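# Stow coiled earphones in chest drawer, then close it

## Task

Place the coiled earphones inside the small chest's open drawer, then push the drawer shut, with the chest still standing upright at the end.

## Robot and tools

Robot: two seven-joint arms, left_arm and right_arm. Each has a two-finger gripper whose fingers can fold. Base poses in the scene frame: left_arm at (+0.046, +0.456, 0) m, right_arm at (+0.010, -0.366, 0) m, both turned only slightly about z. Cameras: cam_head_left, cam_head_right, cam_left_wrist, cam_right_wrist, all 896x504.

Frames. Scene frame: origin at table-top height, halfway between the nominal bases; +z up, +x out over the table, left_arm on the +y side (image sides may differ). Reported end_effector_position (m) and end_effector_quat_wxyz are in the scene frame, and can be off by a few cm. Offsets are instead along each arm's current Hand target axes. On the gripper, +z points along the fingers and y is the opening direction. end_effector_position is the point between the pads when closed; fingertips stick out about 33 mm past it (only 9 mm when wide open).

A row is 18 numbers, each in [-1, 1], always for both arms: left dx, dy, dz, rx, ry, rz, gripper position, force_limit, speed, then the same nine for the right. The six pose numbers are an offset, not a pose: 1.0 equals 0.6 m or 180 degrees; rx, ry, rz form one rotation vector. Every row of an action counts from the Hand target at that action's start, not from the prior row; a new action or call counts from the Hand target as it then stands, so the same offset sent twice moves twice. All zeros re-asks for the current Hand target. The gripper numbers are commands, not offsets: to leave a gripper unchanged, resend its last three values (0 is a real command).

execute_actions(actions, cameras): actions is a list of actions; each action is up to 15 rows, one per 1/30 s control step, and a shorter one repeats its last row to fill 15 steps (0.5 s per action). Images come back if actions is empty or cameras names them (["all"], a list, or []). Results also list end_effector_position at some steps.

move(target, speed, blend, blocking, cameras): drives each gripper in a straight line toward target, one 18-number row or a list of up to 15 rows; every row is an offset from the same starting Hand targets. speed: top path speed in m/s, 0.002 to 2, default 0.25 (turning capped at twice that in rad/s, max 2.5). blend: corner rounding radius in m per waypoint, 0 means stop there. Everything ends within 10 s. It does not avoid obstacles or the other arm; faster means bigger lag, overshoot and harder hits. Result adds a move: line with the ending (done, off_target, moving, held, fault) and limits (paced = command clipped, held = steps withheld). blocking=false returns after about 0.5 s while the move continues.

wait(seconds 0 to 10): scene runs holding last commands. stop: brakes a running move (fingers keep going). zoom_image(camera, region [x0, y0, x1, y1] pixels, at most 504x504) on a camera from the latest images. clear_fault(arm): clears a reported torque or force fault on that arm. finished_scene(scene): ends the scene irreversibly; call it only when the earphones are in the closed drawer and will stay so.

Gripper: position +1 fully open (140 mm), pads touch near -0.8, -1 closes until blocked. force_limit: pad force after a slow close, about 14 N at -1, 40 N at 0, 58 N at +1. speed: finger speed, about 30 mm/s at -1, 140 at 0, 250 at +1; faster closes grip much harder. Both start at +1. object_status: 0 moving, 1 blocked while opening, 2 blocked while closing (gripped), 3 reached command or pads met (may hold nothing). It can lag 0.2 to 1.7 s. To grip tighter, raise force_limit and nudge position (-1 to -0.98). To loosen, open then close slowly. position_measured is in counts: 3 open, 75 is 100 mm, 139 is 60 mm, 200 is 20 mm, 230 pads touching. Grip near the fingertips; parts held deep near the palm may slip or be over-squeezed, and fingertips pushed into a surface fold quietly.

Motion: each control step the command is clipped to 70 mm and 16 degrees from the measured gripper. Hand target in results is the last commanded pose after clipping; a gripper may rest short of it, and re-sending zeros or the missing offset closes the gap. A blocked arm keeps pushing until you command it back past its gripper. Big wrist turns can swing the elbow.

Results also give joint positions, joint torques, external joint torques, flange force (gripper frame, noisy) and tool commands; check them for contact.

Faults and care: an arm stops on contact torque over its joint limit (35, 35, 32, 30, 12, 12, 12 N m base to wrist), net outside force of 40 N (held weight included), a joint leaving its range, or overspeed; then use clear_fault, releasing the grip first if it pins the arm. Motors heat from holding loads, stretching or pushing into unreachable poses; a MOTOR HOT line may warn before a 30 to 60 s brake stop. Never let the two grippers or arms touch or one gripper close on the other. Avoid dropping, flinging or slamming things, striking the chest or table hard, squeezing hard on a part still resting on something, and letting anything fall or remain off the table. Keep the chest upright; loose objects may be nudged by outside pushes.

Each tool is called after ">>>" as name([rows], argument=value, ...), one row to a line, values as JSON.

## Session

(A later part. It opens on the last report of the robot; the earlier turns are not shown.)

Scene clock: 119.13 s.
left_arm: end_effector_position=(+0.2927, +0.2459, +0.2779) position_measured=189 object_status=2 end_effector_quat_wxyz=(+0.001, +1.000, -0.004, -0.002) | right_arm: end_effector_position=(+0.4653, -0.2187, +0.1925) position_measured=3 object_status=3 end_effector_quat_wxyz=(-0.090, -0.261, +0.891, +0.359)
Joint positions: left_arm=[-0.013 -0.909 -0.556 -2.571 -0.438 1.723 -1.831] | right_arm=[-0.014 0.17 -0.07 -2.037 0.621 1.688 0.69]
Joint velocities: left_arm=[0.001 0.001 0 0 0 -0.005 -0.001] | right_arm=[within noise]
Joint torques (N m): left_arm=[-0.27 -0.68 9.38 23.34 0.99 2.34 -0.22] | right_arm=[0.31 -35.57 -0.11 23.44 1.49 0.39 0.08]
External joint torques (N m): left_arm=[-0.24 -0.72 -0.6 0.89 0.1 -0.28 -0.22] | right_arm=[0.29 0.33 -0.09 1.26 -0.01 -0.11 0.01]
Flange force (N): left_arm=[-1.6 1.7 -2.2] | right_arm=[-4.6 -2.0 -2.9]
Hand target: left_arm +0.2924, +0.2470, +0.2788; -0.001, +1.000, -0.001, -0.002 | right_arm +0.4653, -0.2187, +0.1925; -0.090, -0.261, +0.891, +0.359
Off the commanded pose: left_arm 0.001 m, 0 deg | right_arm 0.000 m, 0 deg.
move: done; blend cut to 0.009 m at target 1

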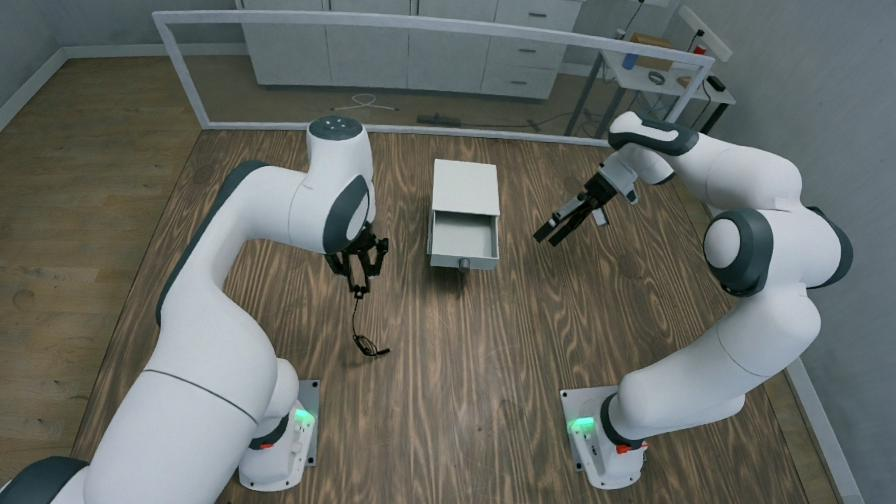

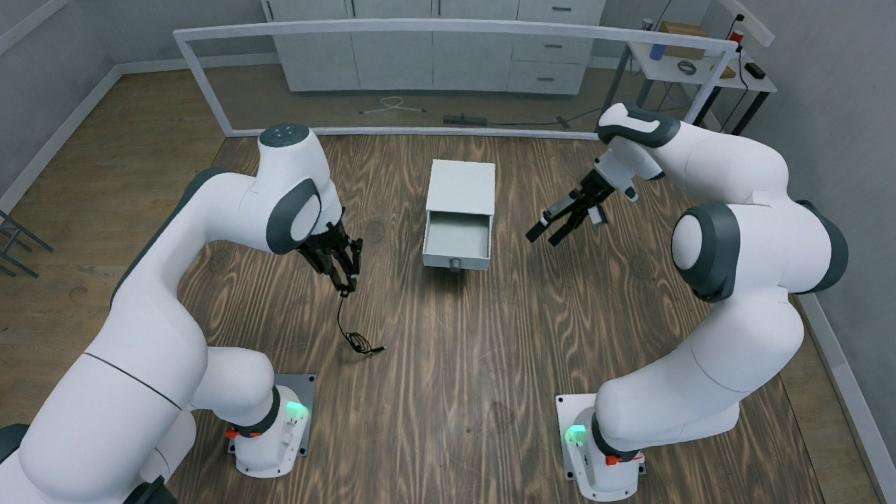

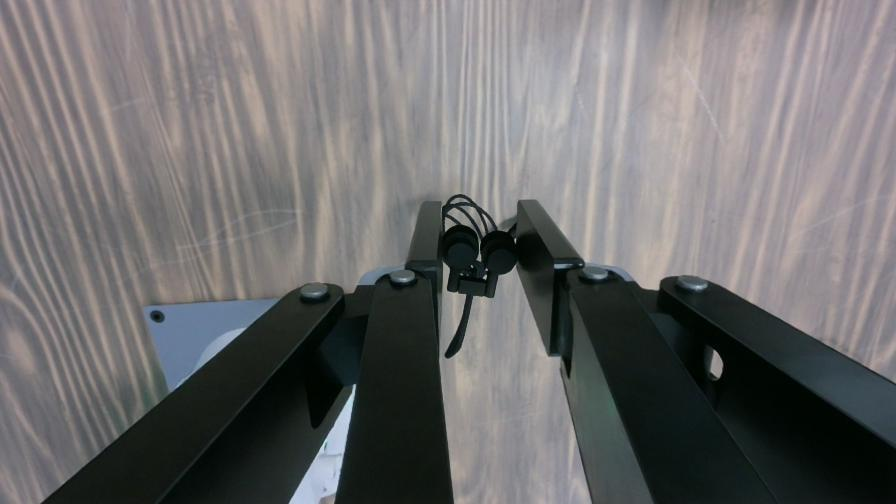

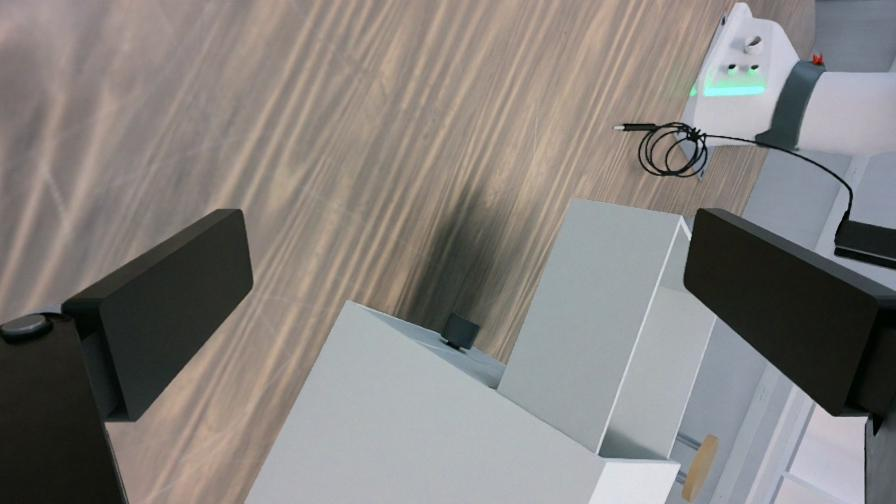

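>>> move([
  [0,0,-0.28,0,0,0, -1,-1,-1, 0.104,-0.064,-0.179,0,0,0,1,1,1],
  [0.272,0.445,-0.28,0,0,0, -1,-1,-1, 0.104,-0.064,-0.179,0,0,0,1,1,1],
], speed=[0.2,0.2], blend=[0.05,0], cameras=["all"])

>>> zoom_image(camera="cam_head_left", region=[350, 100, 600, 320])

>>> zoom_image(camera="cam_head_right", region=[350, 100, 600, 320])

Scene clock: 154.17 s.
left_arm: end_effector_position=(+0.4549, -0.0222, +0.4463) position_measured=189 object_status=2 end_effector_quat_wxyz=(+0.001, +1.000, -0.005, -0.002) | right_arm: end_effector_position=(+0.4669, -0.3373, +0.2427) position_measured=3 object_status=3 end_effector_quat_wxyz=(-0.088, -0.259, +0.892, +0.359)
Joint positions: left_arm=[-0.283 0.473 -0.968 -1.009 0.394 1.313 -2.612] | right_arm=[-0.148 0.181 -0.166 -1.879 0.519 1.462 0.601]
Joint velocities: left_arm=[-0.001 0 0.001 0.001 -0.001 -0.004 -0.006] | right_arm=[within noise]
Joint torques (N m): left_arm=[-1.08 -37.21 -8.88 20.8 0.83 2.42 -0.18] | right_arm=[0.36 -35.69 -0.64 24.38 1.38 0.06 -0.1]
External joint torques (N m): left_arm=[-1.21 0.11 0.08 0.91 -0.08 -0.15 -0.18] | right_arm=[0.32 0.97 -0.11 1.65 -0.35 -0.36 -0.17]
Flange force (N): left_arm=[0.0 0.0 0.0] | right_arm=[-5.8 -4.5 -6.7]
Hand target: left_arm +0.4555, -0.0207, +0.4457; -0.001, +1.000, -0.001, -0.002 | right_arm +0.4653, -0.3388, +0.2423; -0.090, -0.261, +0.891, +0.359
Off the commanded pose: left_arm 0.002 m, 0 deg | right_arm 0.002 m, 0 deg.
move: done

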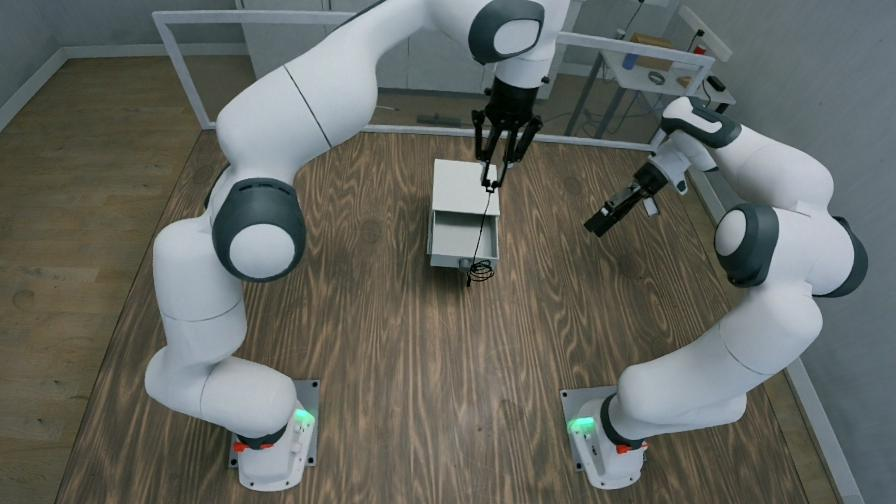

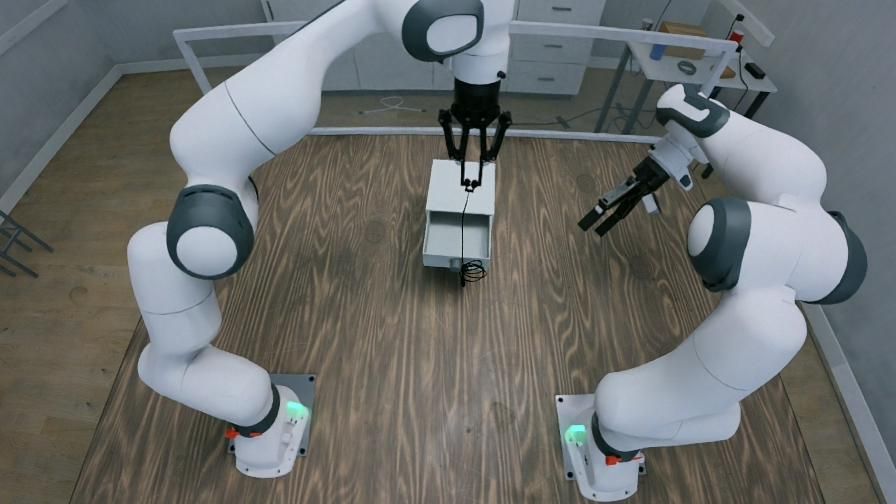

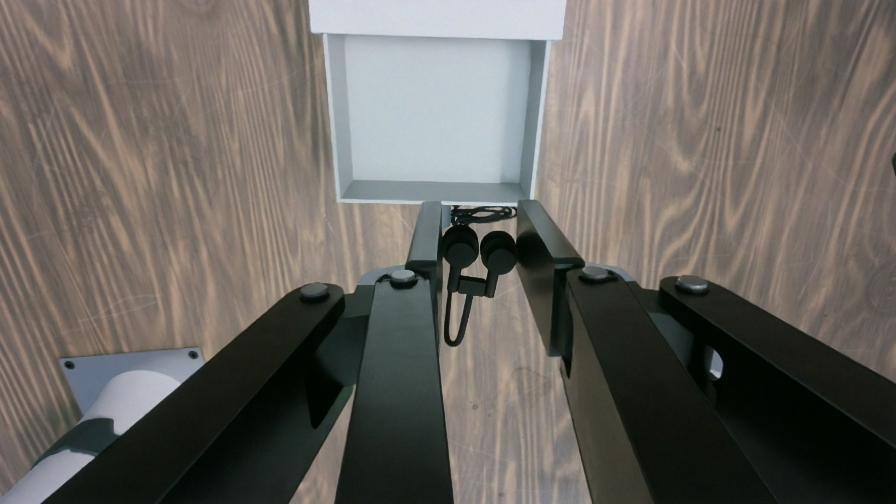

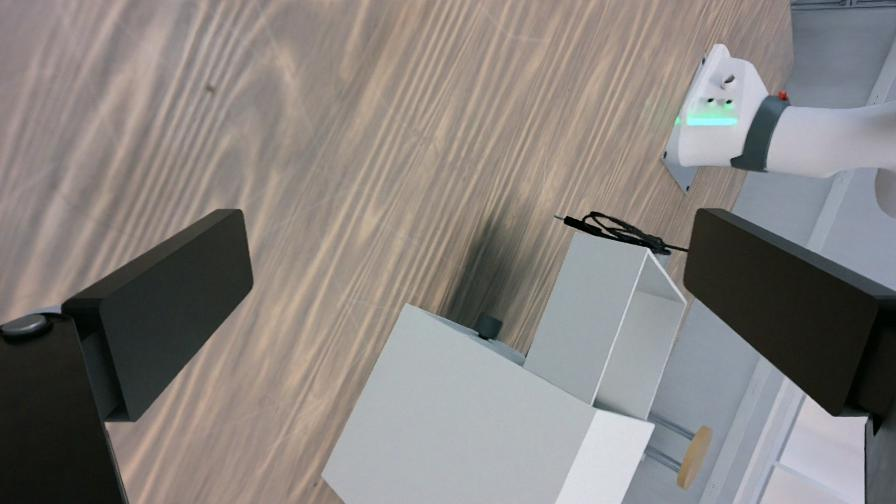

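Scaled by 2.016 from the camera's 896x504 image, which has a finer 1280x720 frame.

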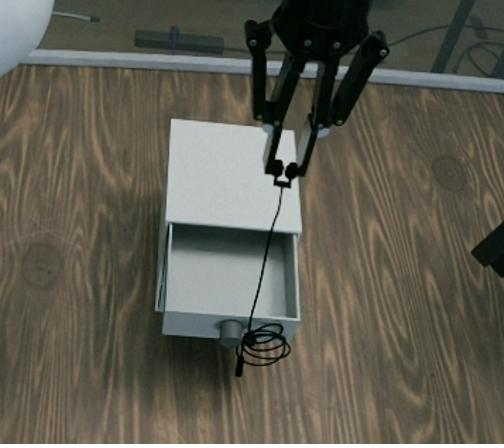

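Scaled by 2.016 from the camera's 896x504 image, which has a finer 1280x720 frame.

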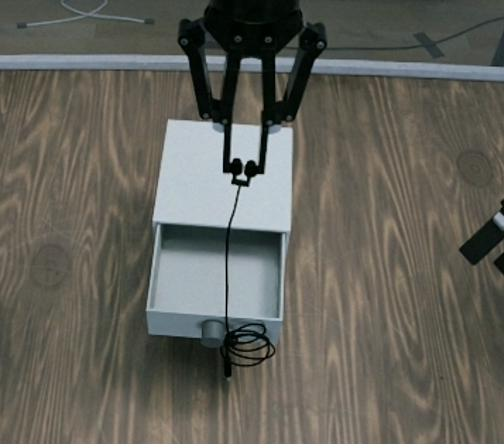

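>>> move(target=[0.103,-0.05,0,0,0,0, -1,-1,-1, 0,0,0,0,0,0,1,1,1], speed=0.12, cameras=["all"])

>>> zoom_image(camera="cam_right_wrist", region=[400, 100, 896, 504])

>>> zoom_image(camera="cam_left_wrist", region=[250, 100, 650, 400])

Scene clock: 167.00 s.
left_arm: end_effector_position=(+0.5165, +0.0074, +0.4463) position_measured=189 object_status=2 end_effector_quat_wxyz=(+0.002, +1.000, +0.000, -0.002) | right_arm: end_effector_position=(+0.4669, -0.3373, +0.2427) position_measured=3 object_status=3 end_effector_quat_wxyz=(-0.088, -0.259, +0.892, +0.359)
Joint positions: left_arm=[-0.335 0.591 -0.91 -0.797 0.48 1.229 -2.513] | right_arm=[-0.148 0.181 -0.166 -1.879 0.519 1.462 0.601]
Joint velocities: left_arm=[-0.002 0.001 0.001 0.002 0 -0.001 0.006] | right_arm=[within noise]
Joint torques (N m): left_arm=[-1.23 -42.31 -8.59 18.83 1.11 2.39 0.4] | right_arm=[0.3 -35.67 -0.62 24.46 1.37 0.06 -0.11]
External joint torques (N m): left_arm=[-1.36 0.11 0.08 0.8 0.23 -0.18 0.4] | right_arm=[0.35 1.11 -0.01 1.65 -0.35 -0.37 -0.18]
Flange force (N): left_arm=[0.0 0.0 0.0] | right_arm=[-6.2 -4.8 -6.8]
Hand target: left_arm +0.5174, +0.0091, +0.4455; -0.001, +1.000, -0.001, -0.002 | right_arm +0.4653, -0.3388, +0.2423; -0.090, -0.261, +0.891, +0.359
Off the commanded pose: left_arm 0.002 m, 0 deg | right_arm 0.002 m, 0 deg.
move: done

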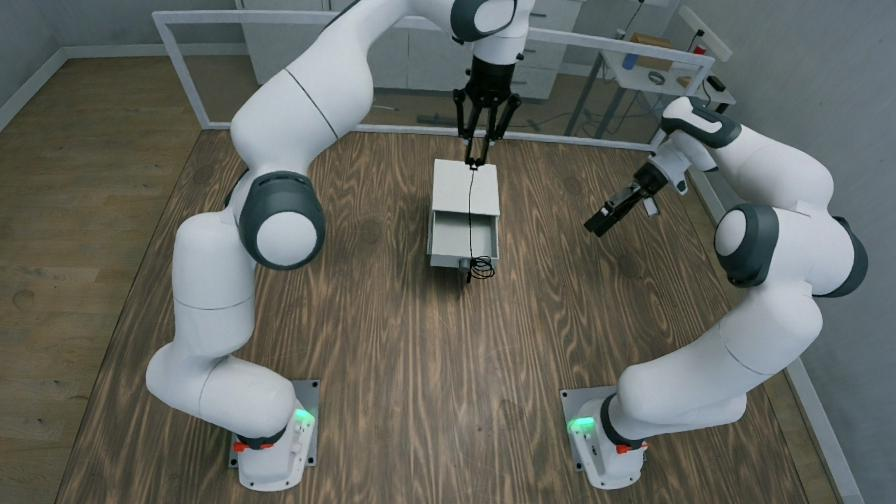

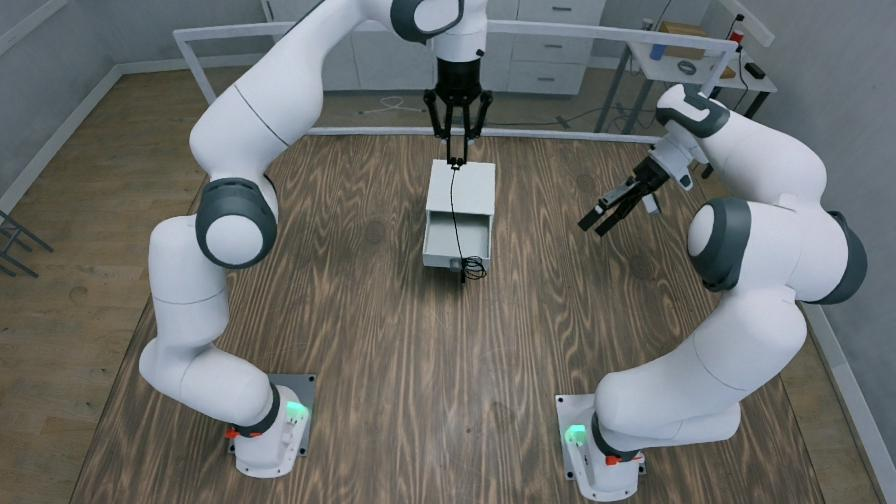

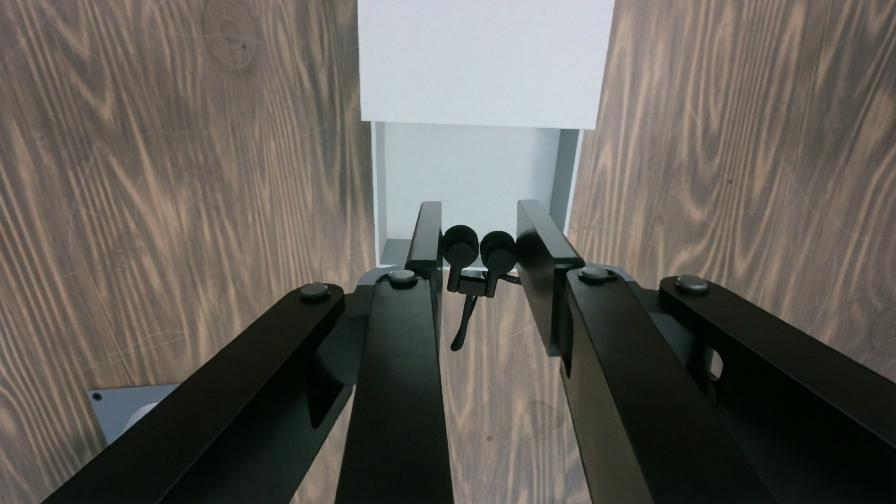

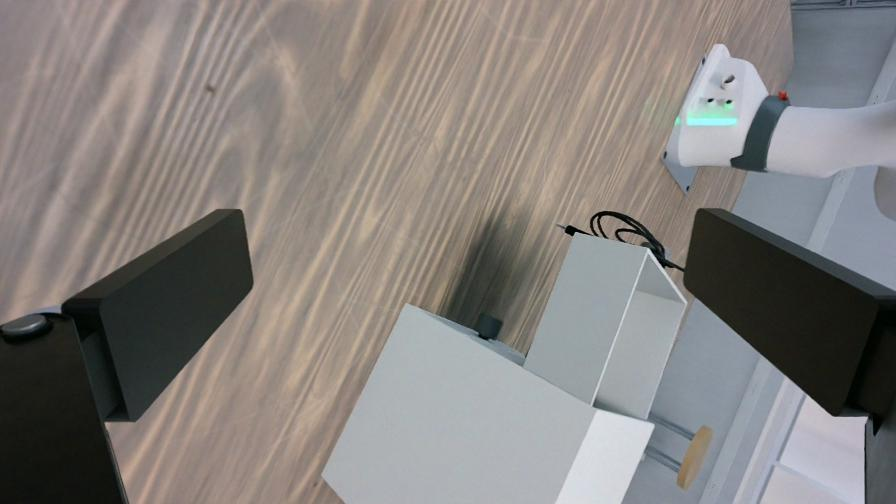

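Scaled by 1.016 from the camera's 896x504 image, which has a finer 1280x720 frame.

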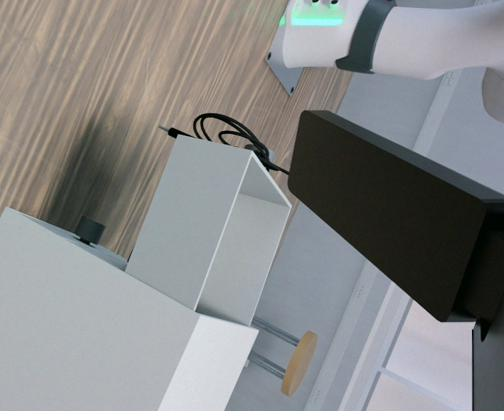

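Scaled by 1.260 from the camera's 896x504 image, which has a finer 1280x720 frame.

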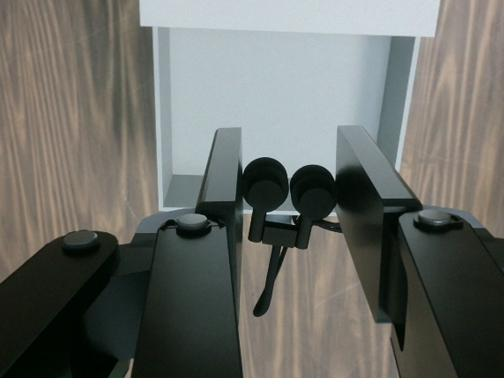

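>>> move(target=[-0.17,0,0,0,0,0, -1,-1,-1, 0,0,0,0,0,0,1,1,1], speed=0.1, cameras=["all"])

>>> zoom_image(camera="cam_head_right", region=[350, 100, 600, 320])

>>> zoom_image(camera="cam_head_left", region=[350, 100, 600, 320])

>>> zoom_image(camera="cam_right_wrist", region=[450, 100, 750, 400])

Scene clock: 175.20 s.
left_arm: end_effector_position=(+0.4164, +0.0114, +0.4451) position_measured=189 object_status=2 end_effector_quat_wxyz=(-0.004, +1.000, -0.001, -0.002) | right_arm: end_effector_position=(+0.4669, -0.3373, +0.2427) position_measured=3 object_status=3 end_effector_quat_wxyz=(-0.088, -0.259, +0.892, +0.359)
Joint positions: left_arm=[-0.017 0.227 -1.062 -1.319 0.199 1.425 -2.571] | right_arm=[-0.148 0.181 -0.166 -1.879 0.519 1.462 0.601]
Joint velocities: left_arm=[0.001 0 -0.001 0.001 -0.001 0.004 0.002] | right_arm=[within noise]
Joint torques (N m): left_arm=[-0.36 -26.15 -6.38 22.71 0.57 2.77 0.02] | right_arm=[0.35 -35.66 -0.66 24.35 1.4 0.05 -0.1]
External joint torques (N m): left_arm=[-0.3 -0.67 -0.65 0.23 -0.36 0.22 0.02] | right_arm=[0.34 0.89 -0.1 1.64 -0.32 -0.38 -0.17]
Flange force (N): left_arm=[0.0 0.0 0.0] | right_arm=[-5.7 -4.3 -6.6]
Hand target: left_arm +0.4154, +0.0094, +0.4459; -0.001, +1.000, -0.001, -0.002 | right_arm +0.4653, -0.3388, +0.2423; -0.090, -0.261, +0.891, +0.359
Off the commanded pose: left_arm 0.002 m, 0 deg | right_arm 0.002 m, 0 deg.
move: done

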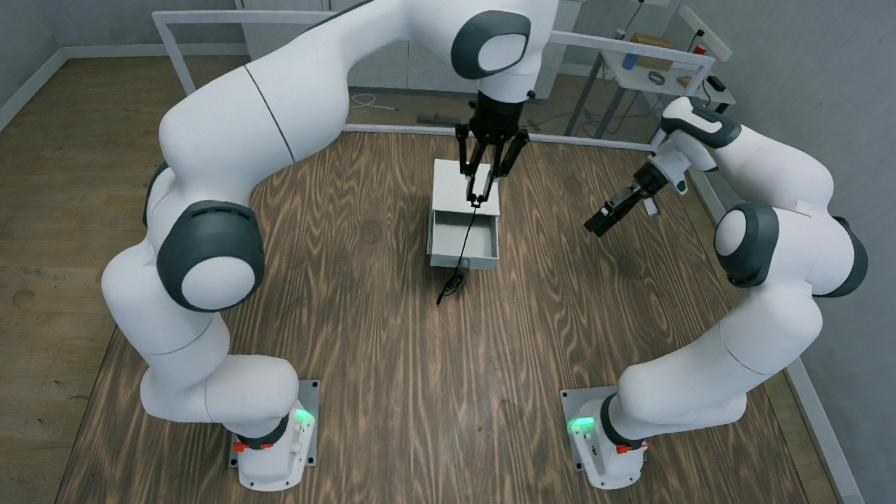

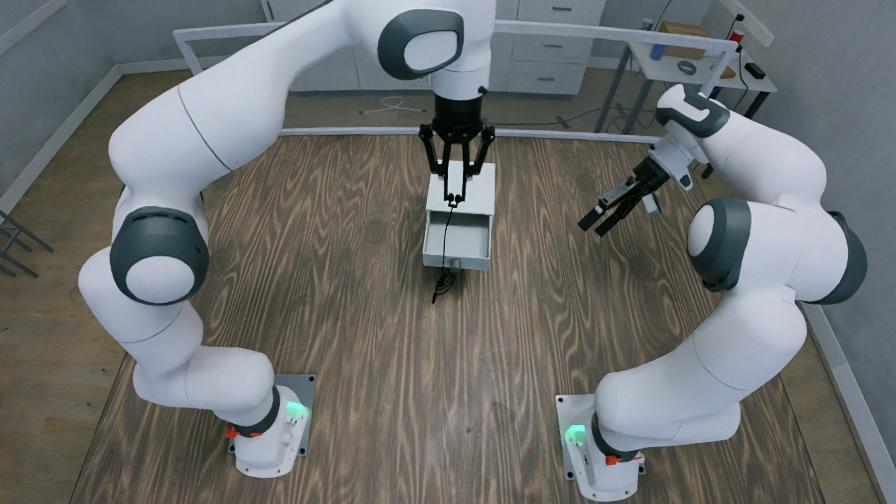

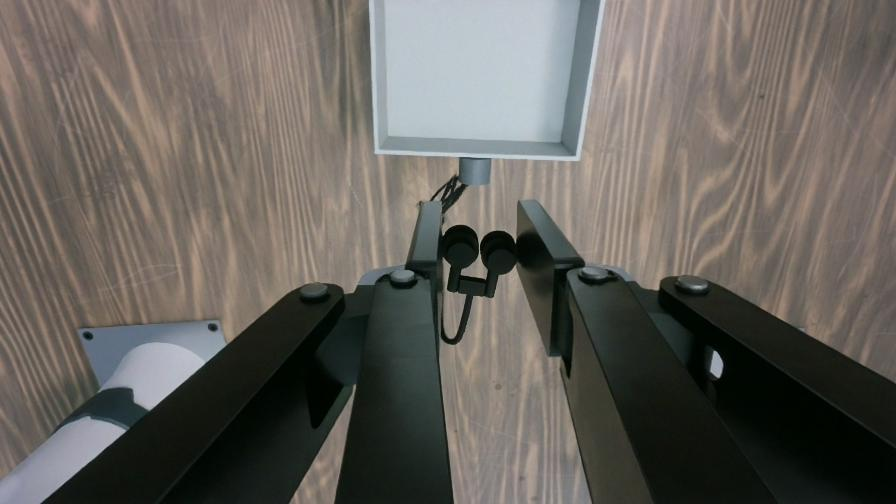

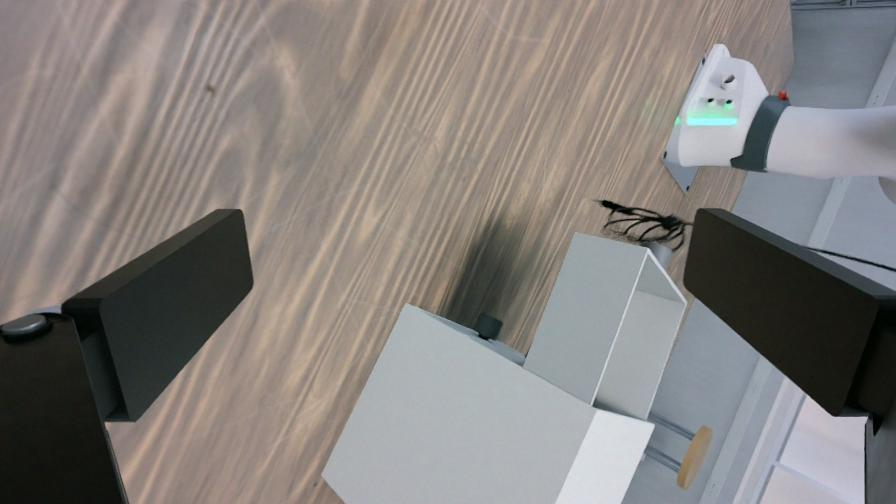

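Scaled by 2.016 from the camera's 896x504 image, which has a finer 1280x720 frame.

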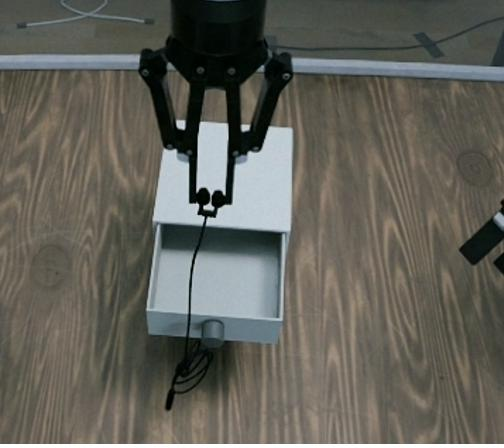

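Scaled by 2.016 from the camera's 896x504 image, which has a finer 1280x720 frame.

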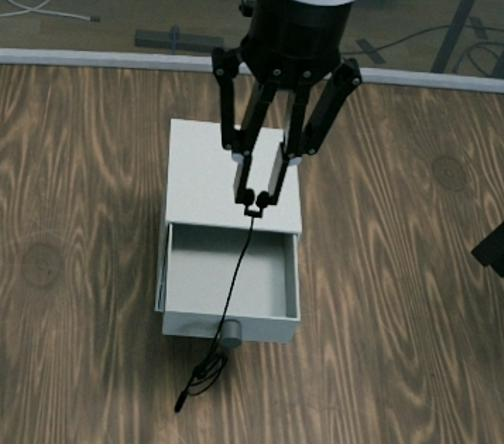

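Scaled by 1.680 from the camera's 896x504 image, which has a finer 1280x720 frame.

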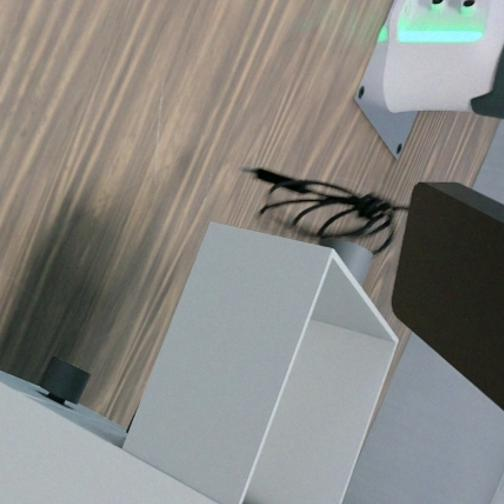

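>>> move([
  [-0.09,0.0157,-0.258,0,0.222,0, -1,-1,-1, 0,0,0,0,0,0,1,1,1],
  [0.1,0.0157,-0.258,0,0.222,0, -1,-1,-1, 0,0,0,0,0,0,1,1,1],
], speed=[0.15,0.08], blend=[0.02,0], cameras=["all"])

>>> zoom_image(camera="cam_head_right", region=[350, 50, 600, 320])

>>> zoom_image(camera="cam_right_wrist", region=[450, 100, 750, 400])

Scene clock: 194.33 s.
left_arm: end_effector_position=(+0.4753, -0.0017, +0.6002) position_measured=189 object_status=2 end_effector_quat_wxyz=(+0.001, +0.941, -0.005, +0.340) | right_arm: end_effector_position=(+0.4669, -0.3373, +0.2427) position_measured=3 object_status=3 end_effector_quat_wxyz=(-0.088, -0.259, +0.892, +0.359)
Joint positions: left_arm=[0.195 -0.15 -1.193 -1.404 0.427 1.751 -2.537] | right_arm=[-0.148 0.181 -0.166 -1.879 0.519 1.462 0.601]
Joint velocities: left_arm=[0.003 0.001 -0.002 0.001 -0.001 0 -0.004] | right_arm=[within noise]
Joint torques (N m): left_arm=[-0.43 -5.86 3.1 23.77 2.24 2.82 -0.04] | right_arm=[0.34 -35.67 -0.67 24.37 1.38 0.04 -0.05]
External joint torques (N m): left_arm=[-0.41 0.87 -1.13 1.05 0.37 -0.11 -0.06] | right_arm=[0.19 0.96 -0.24 1.62 -0.35 -0.38 -0.12]
Flange force (N): left_arm=[0.0 0.0 0.0] | right_arm=[-5.7 -4.5 -6.8]
Hand target: left_arm +0.4760, -0.0004, +0.6005; +0.000, +0.941, -0.002, +0.340 | right_arm +0.4653, -0.3388, +0.2423; -0.090, -0.261, +0.891, +0.359
Off the commanded pose: left_arm 0.001 m, 0 deg | right_arm 0.002 m, 0 deg.
move: done

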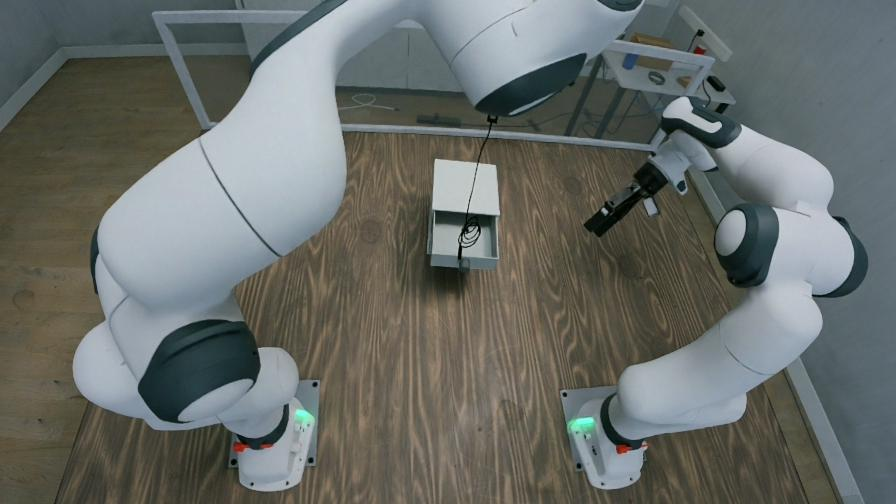

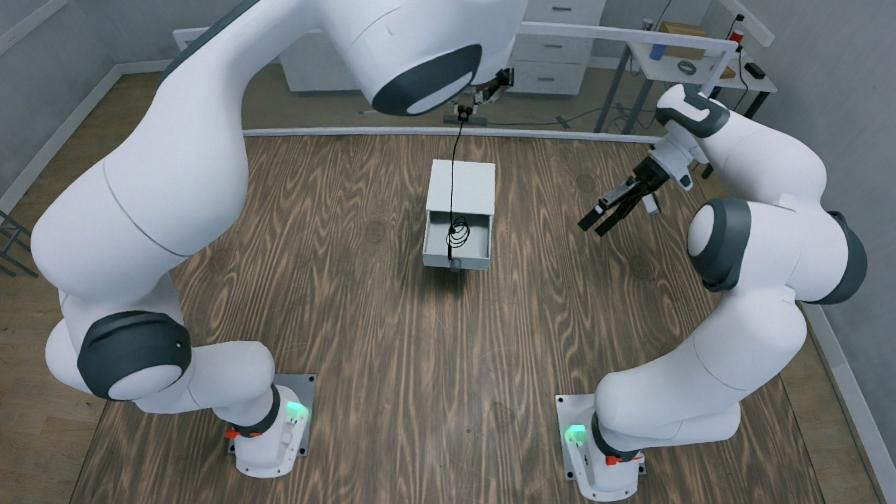

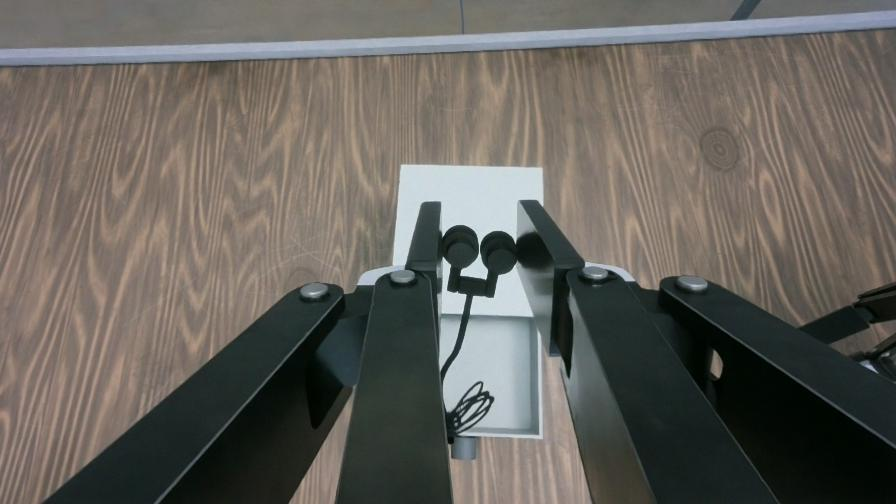

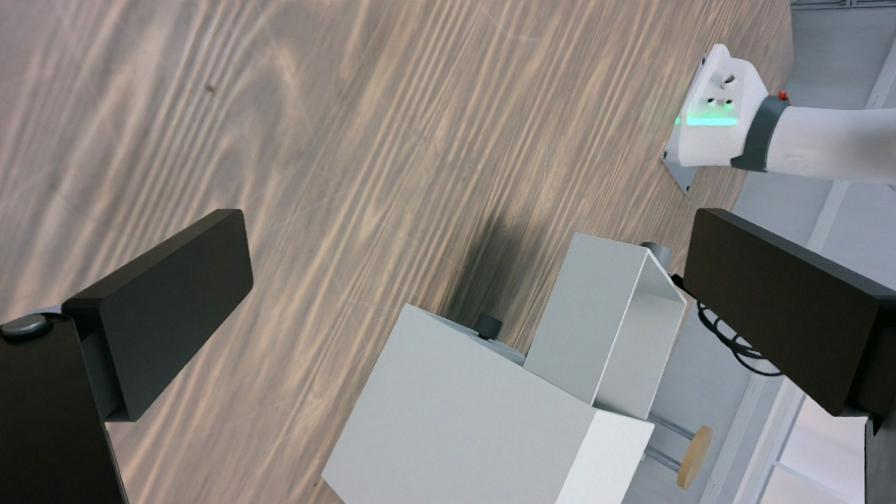

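Scaled by 1.867 from the camera's 896x504 image, which has a finer 1280x720 frame.

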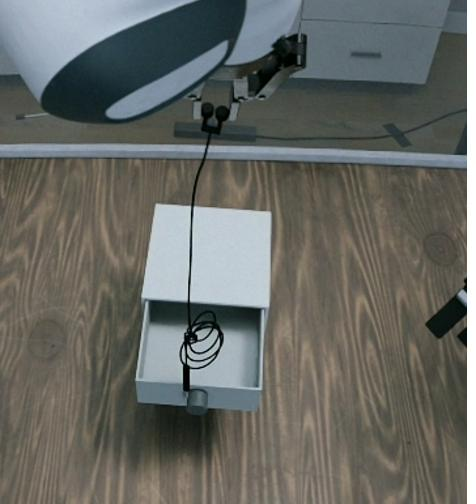

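Scaled by 1.680 from the camera's 896x504 image, which has a finer 1280x720 frame.

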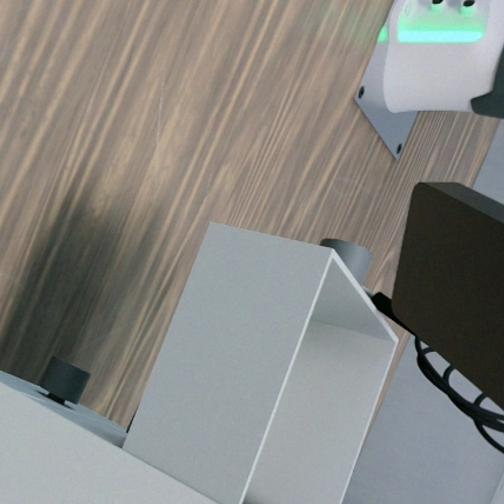

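>>> move([
  [0.045,0,0.0373,0,0,0, -1,-1,-1, 0,0,0,0,0,0,1,1,1],
  [-0.0617,0,0.1657,0,0,0, -1,-1,-1, 0,0,0,0,0,0,1,1,1],
], speed=[0.08,0.08], cameras=["all"])

>>> zoom_image(camera="cam_head_right", region=[350, 50, 600, 320])

>>> zoom_image(camera="cam_left_wrist", region=[350, 250, 650, 504])

Scene clock: 209.90 s.
left_arm: end_effector_position=(+0.5114, +0.0008, +0.4998) position_measured=189 object_status=2 end_effector_quat_wxyz=(-0.003, +0.941, -0.003, +0.339) | right_arm: end_effector_position=(+0.4669, -0.3373, +0.2427) position_measured=3 object_status=3 end_effector_quat_wxyz=(-0.088, -0.259, +0.892, +0.359)
Joint positions: left_arm=[0.168 -0.216 -1.085 -1.714 0.383 2.03 -2.574] | right_arm=[-0.148 0.181 -0.166 -1.879 0.519 1.462 0.601]
Joint velocities: left_arm=[0.001 0 0 0 0.002 0.005 0] | right_arm=[within noise]
Joint torques (N m): left_arm=[-1.36 -9.16 5.99 25 1.15 3.05 -0.09] | right_arm=[0.36 -35.64 -0.65 24.48 1.39 0.06 -0.1]
External joint torques (N m): left_arm=[-1.44 -0.59 -0.24 0.4 -0.27 0.21 -0.11] | right_arm=[0.15 1.11 -0.28 1.68 -0.35 -0.35 -0.17]
Flange force (N): left_arm=[0.0 0.0 0.0] | right_arm=[-6.0 -5.1 -7.1]
Hand target: left_arm +0.5110, -0.0004, +0.5003; +0.000, +0.941, -0.002, +0.340 | right_arm +0.4653, -0.3388, +0.2423; -0.090, -0.261, +0.891, +0.359
Off the commanded pose: left_arm 0.001 m, 0 deg | right_arm 0.002 m, 0 deg.
move: done

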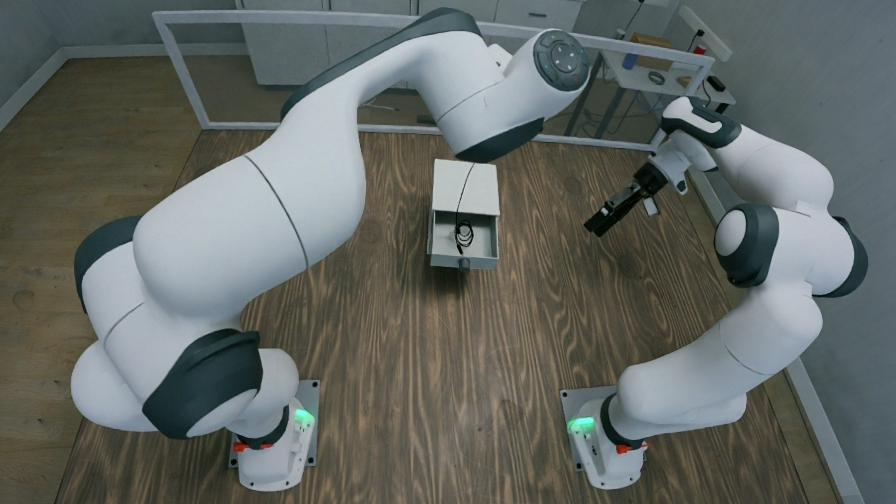

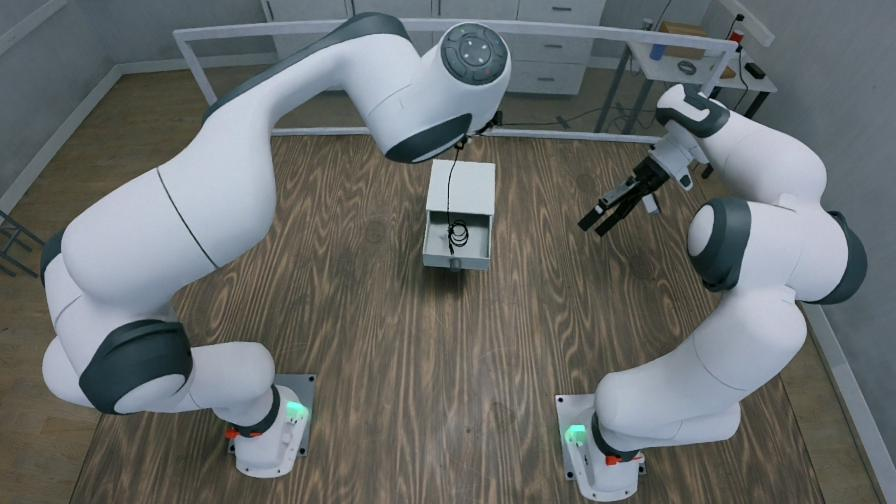

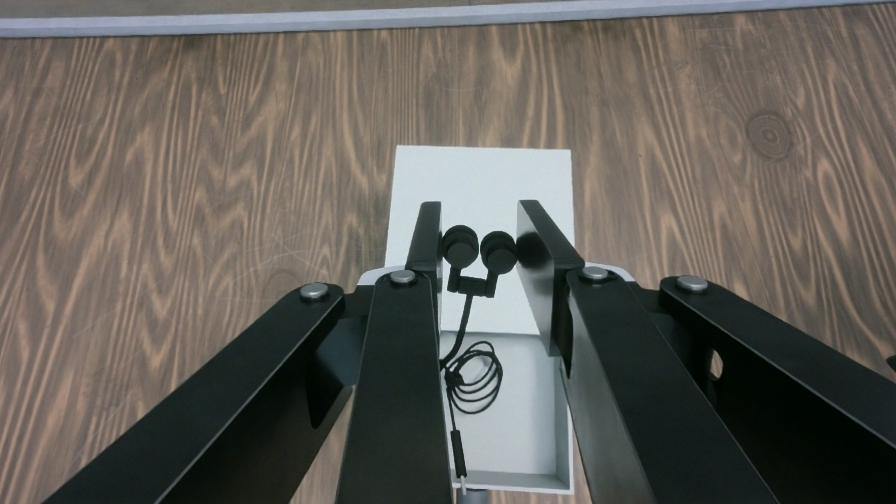

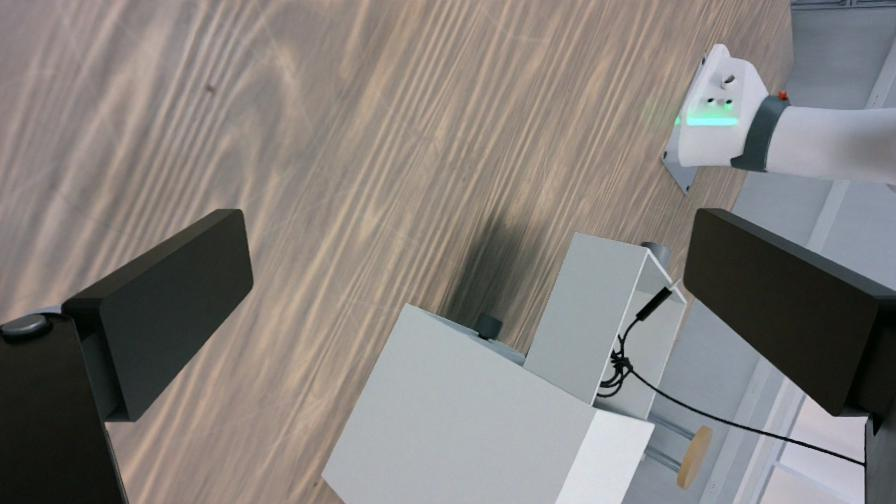

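Scaled by 1.867 from the camera's 896x504 image, which has a finer 1280x720 frame.

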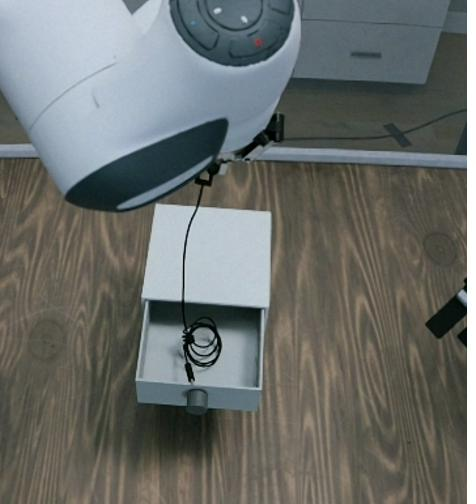

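Scaled by 1.680 from the camera's 896x504 image, which has a finer 1280x720 frame.

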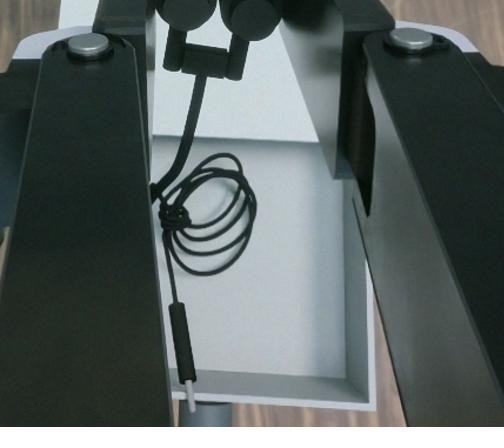

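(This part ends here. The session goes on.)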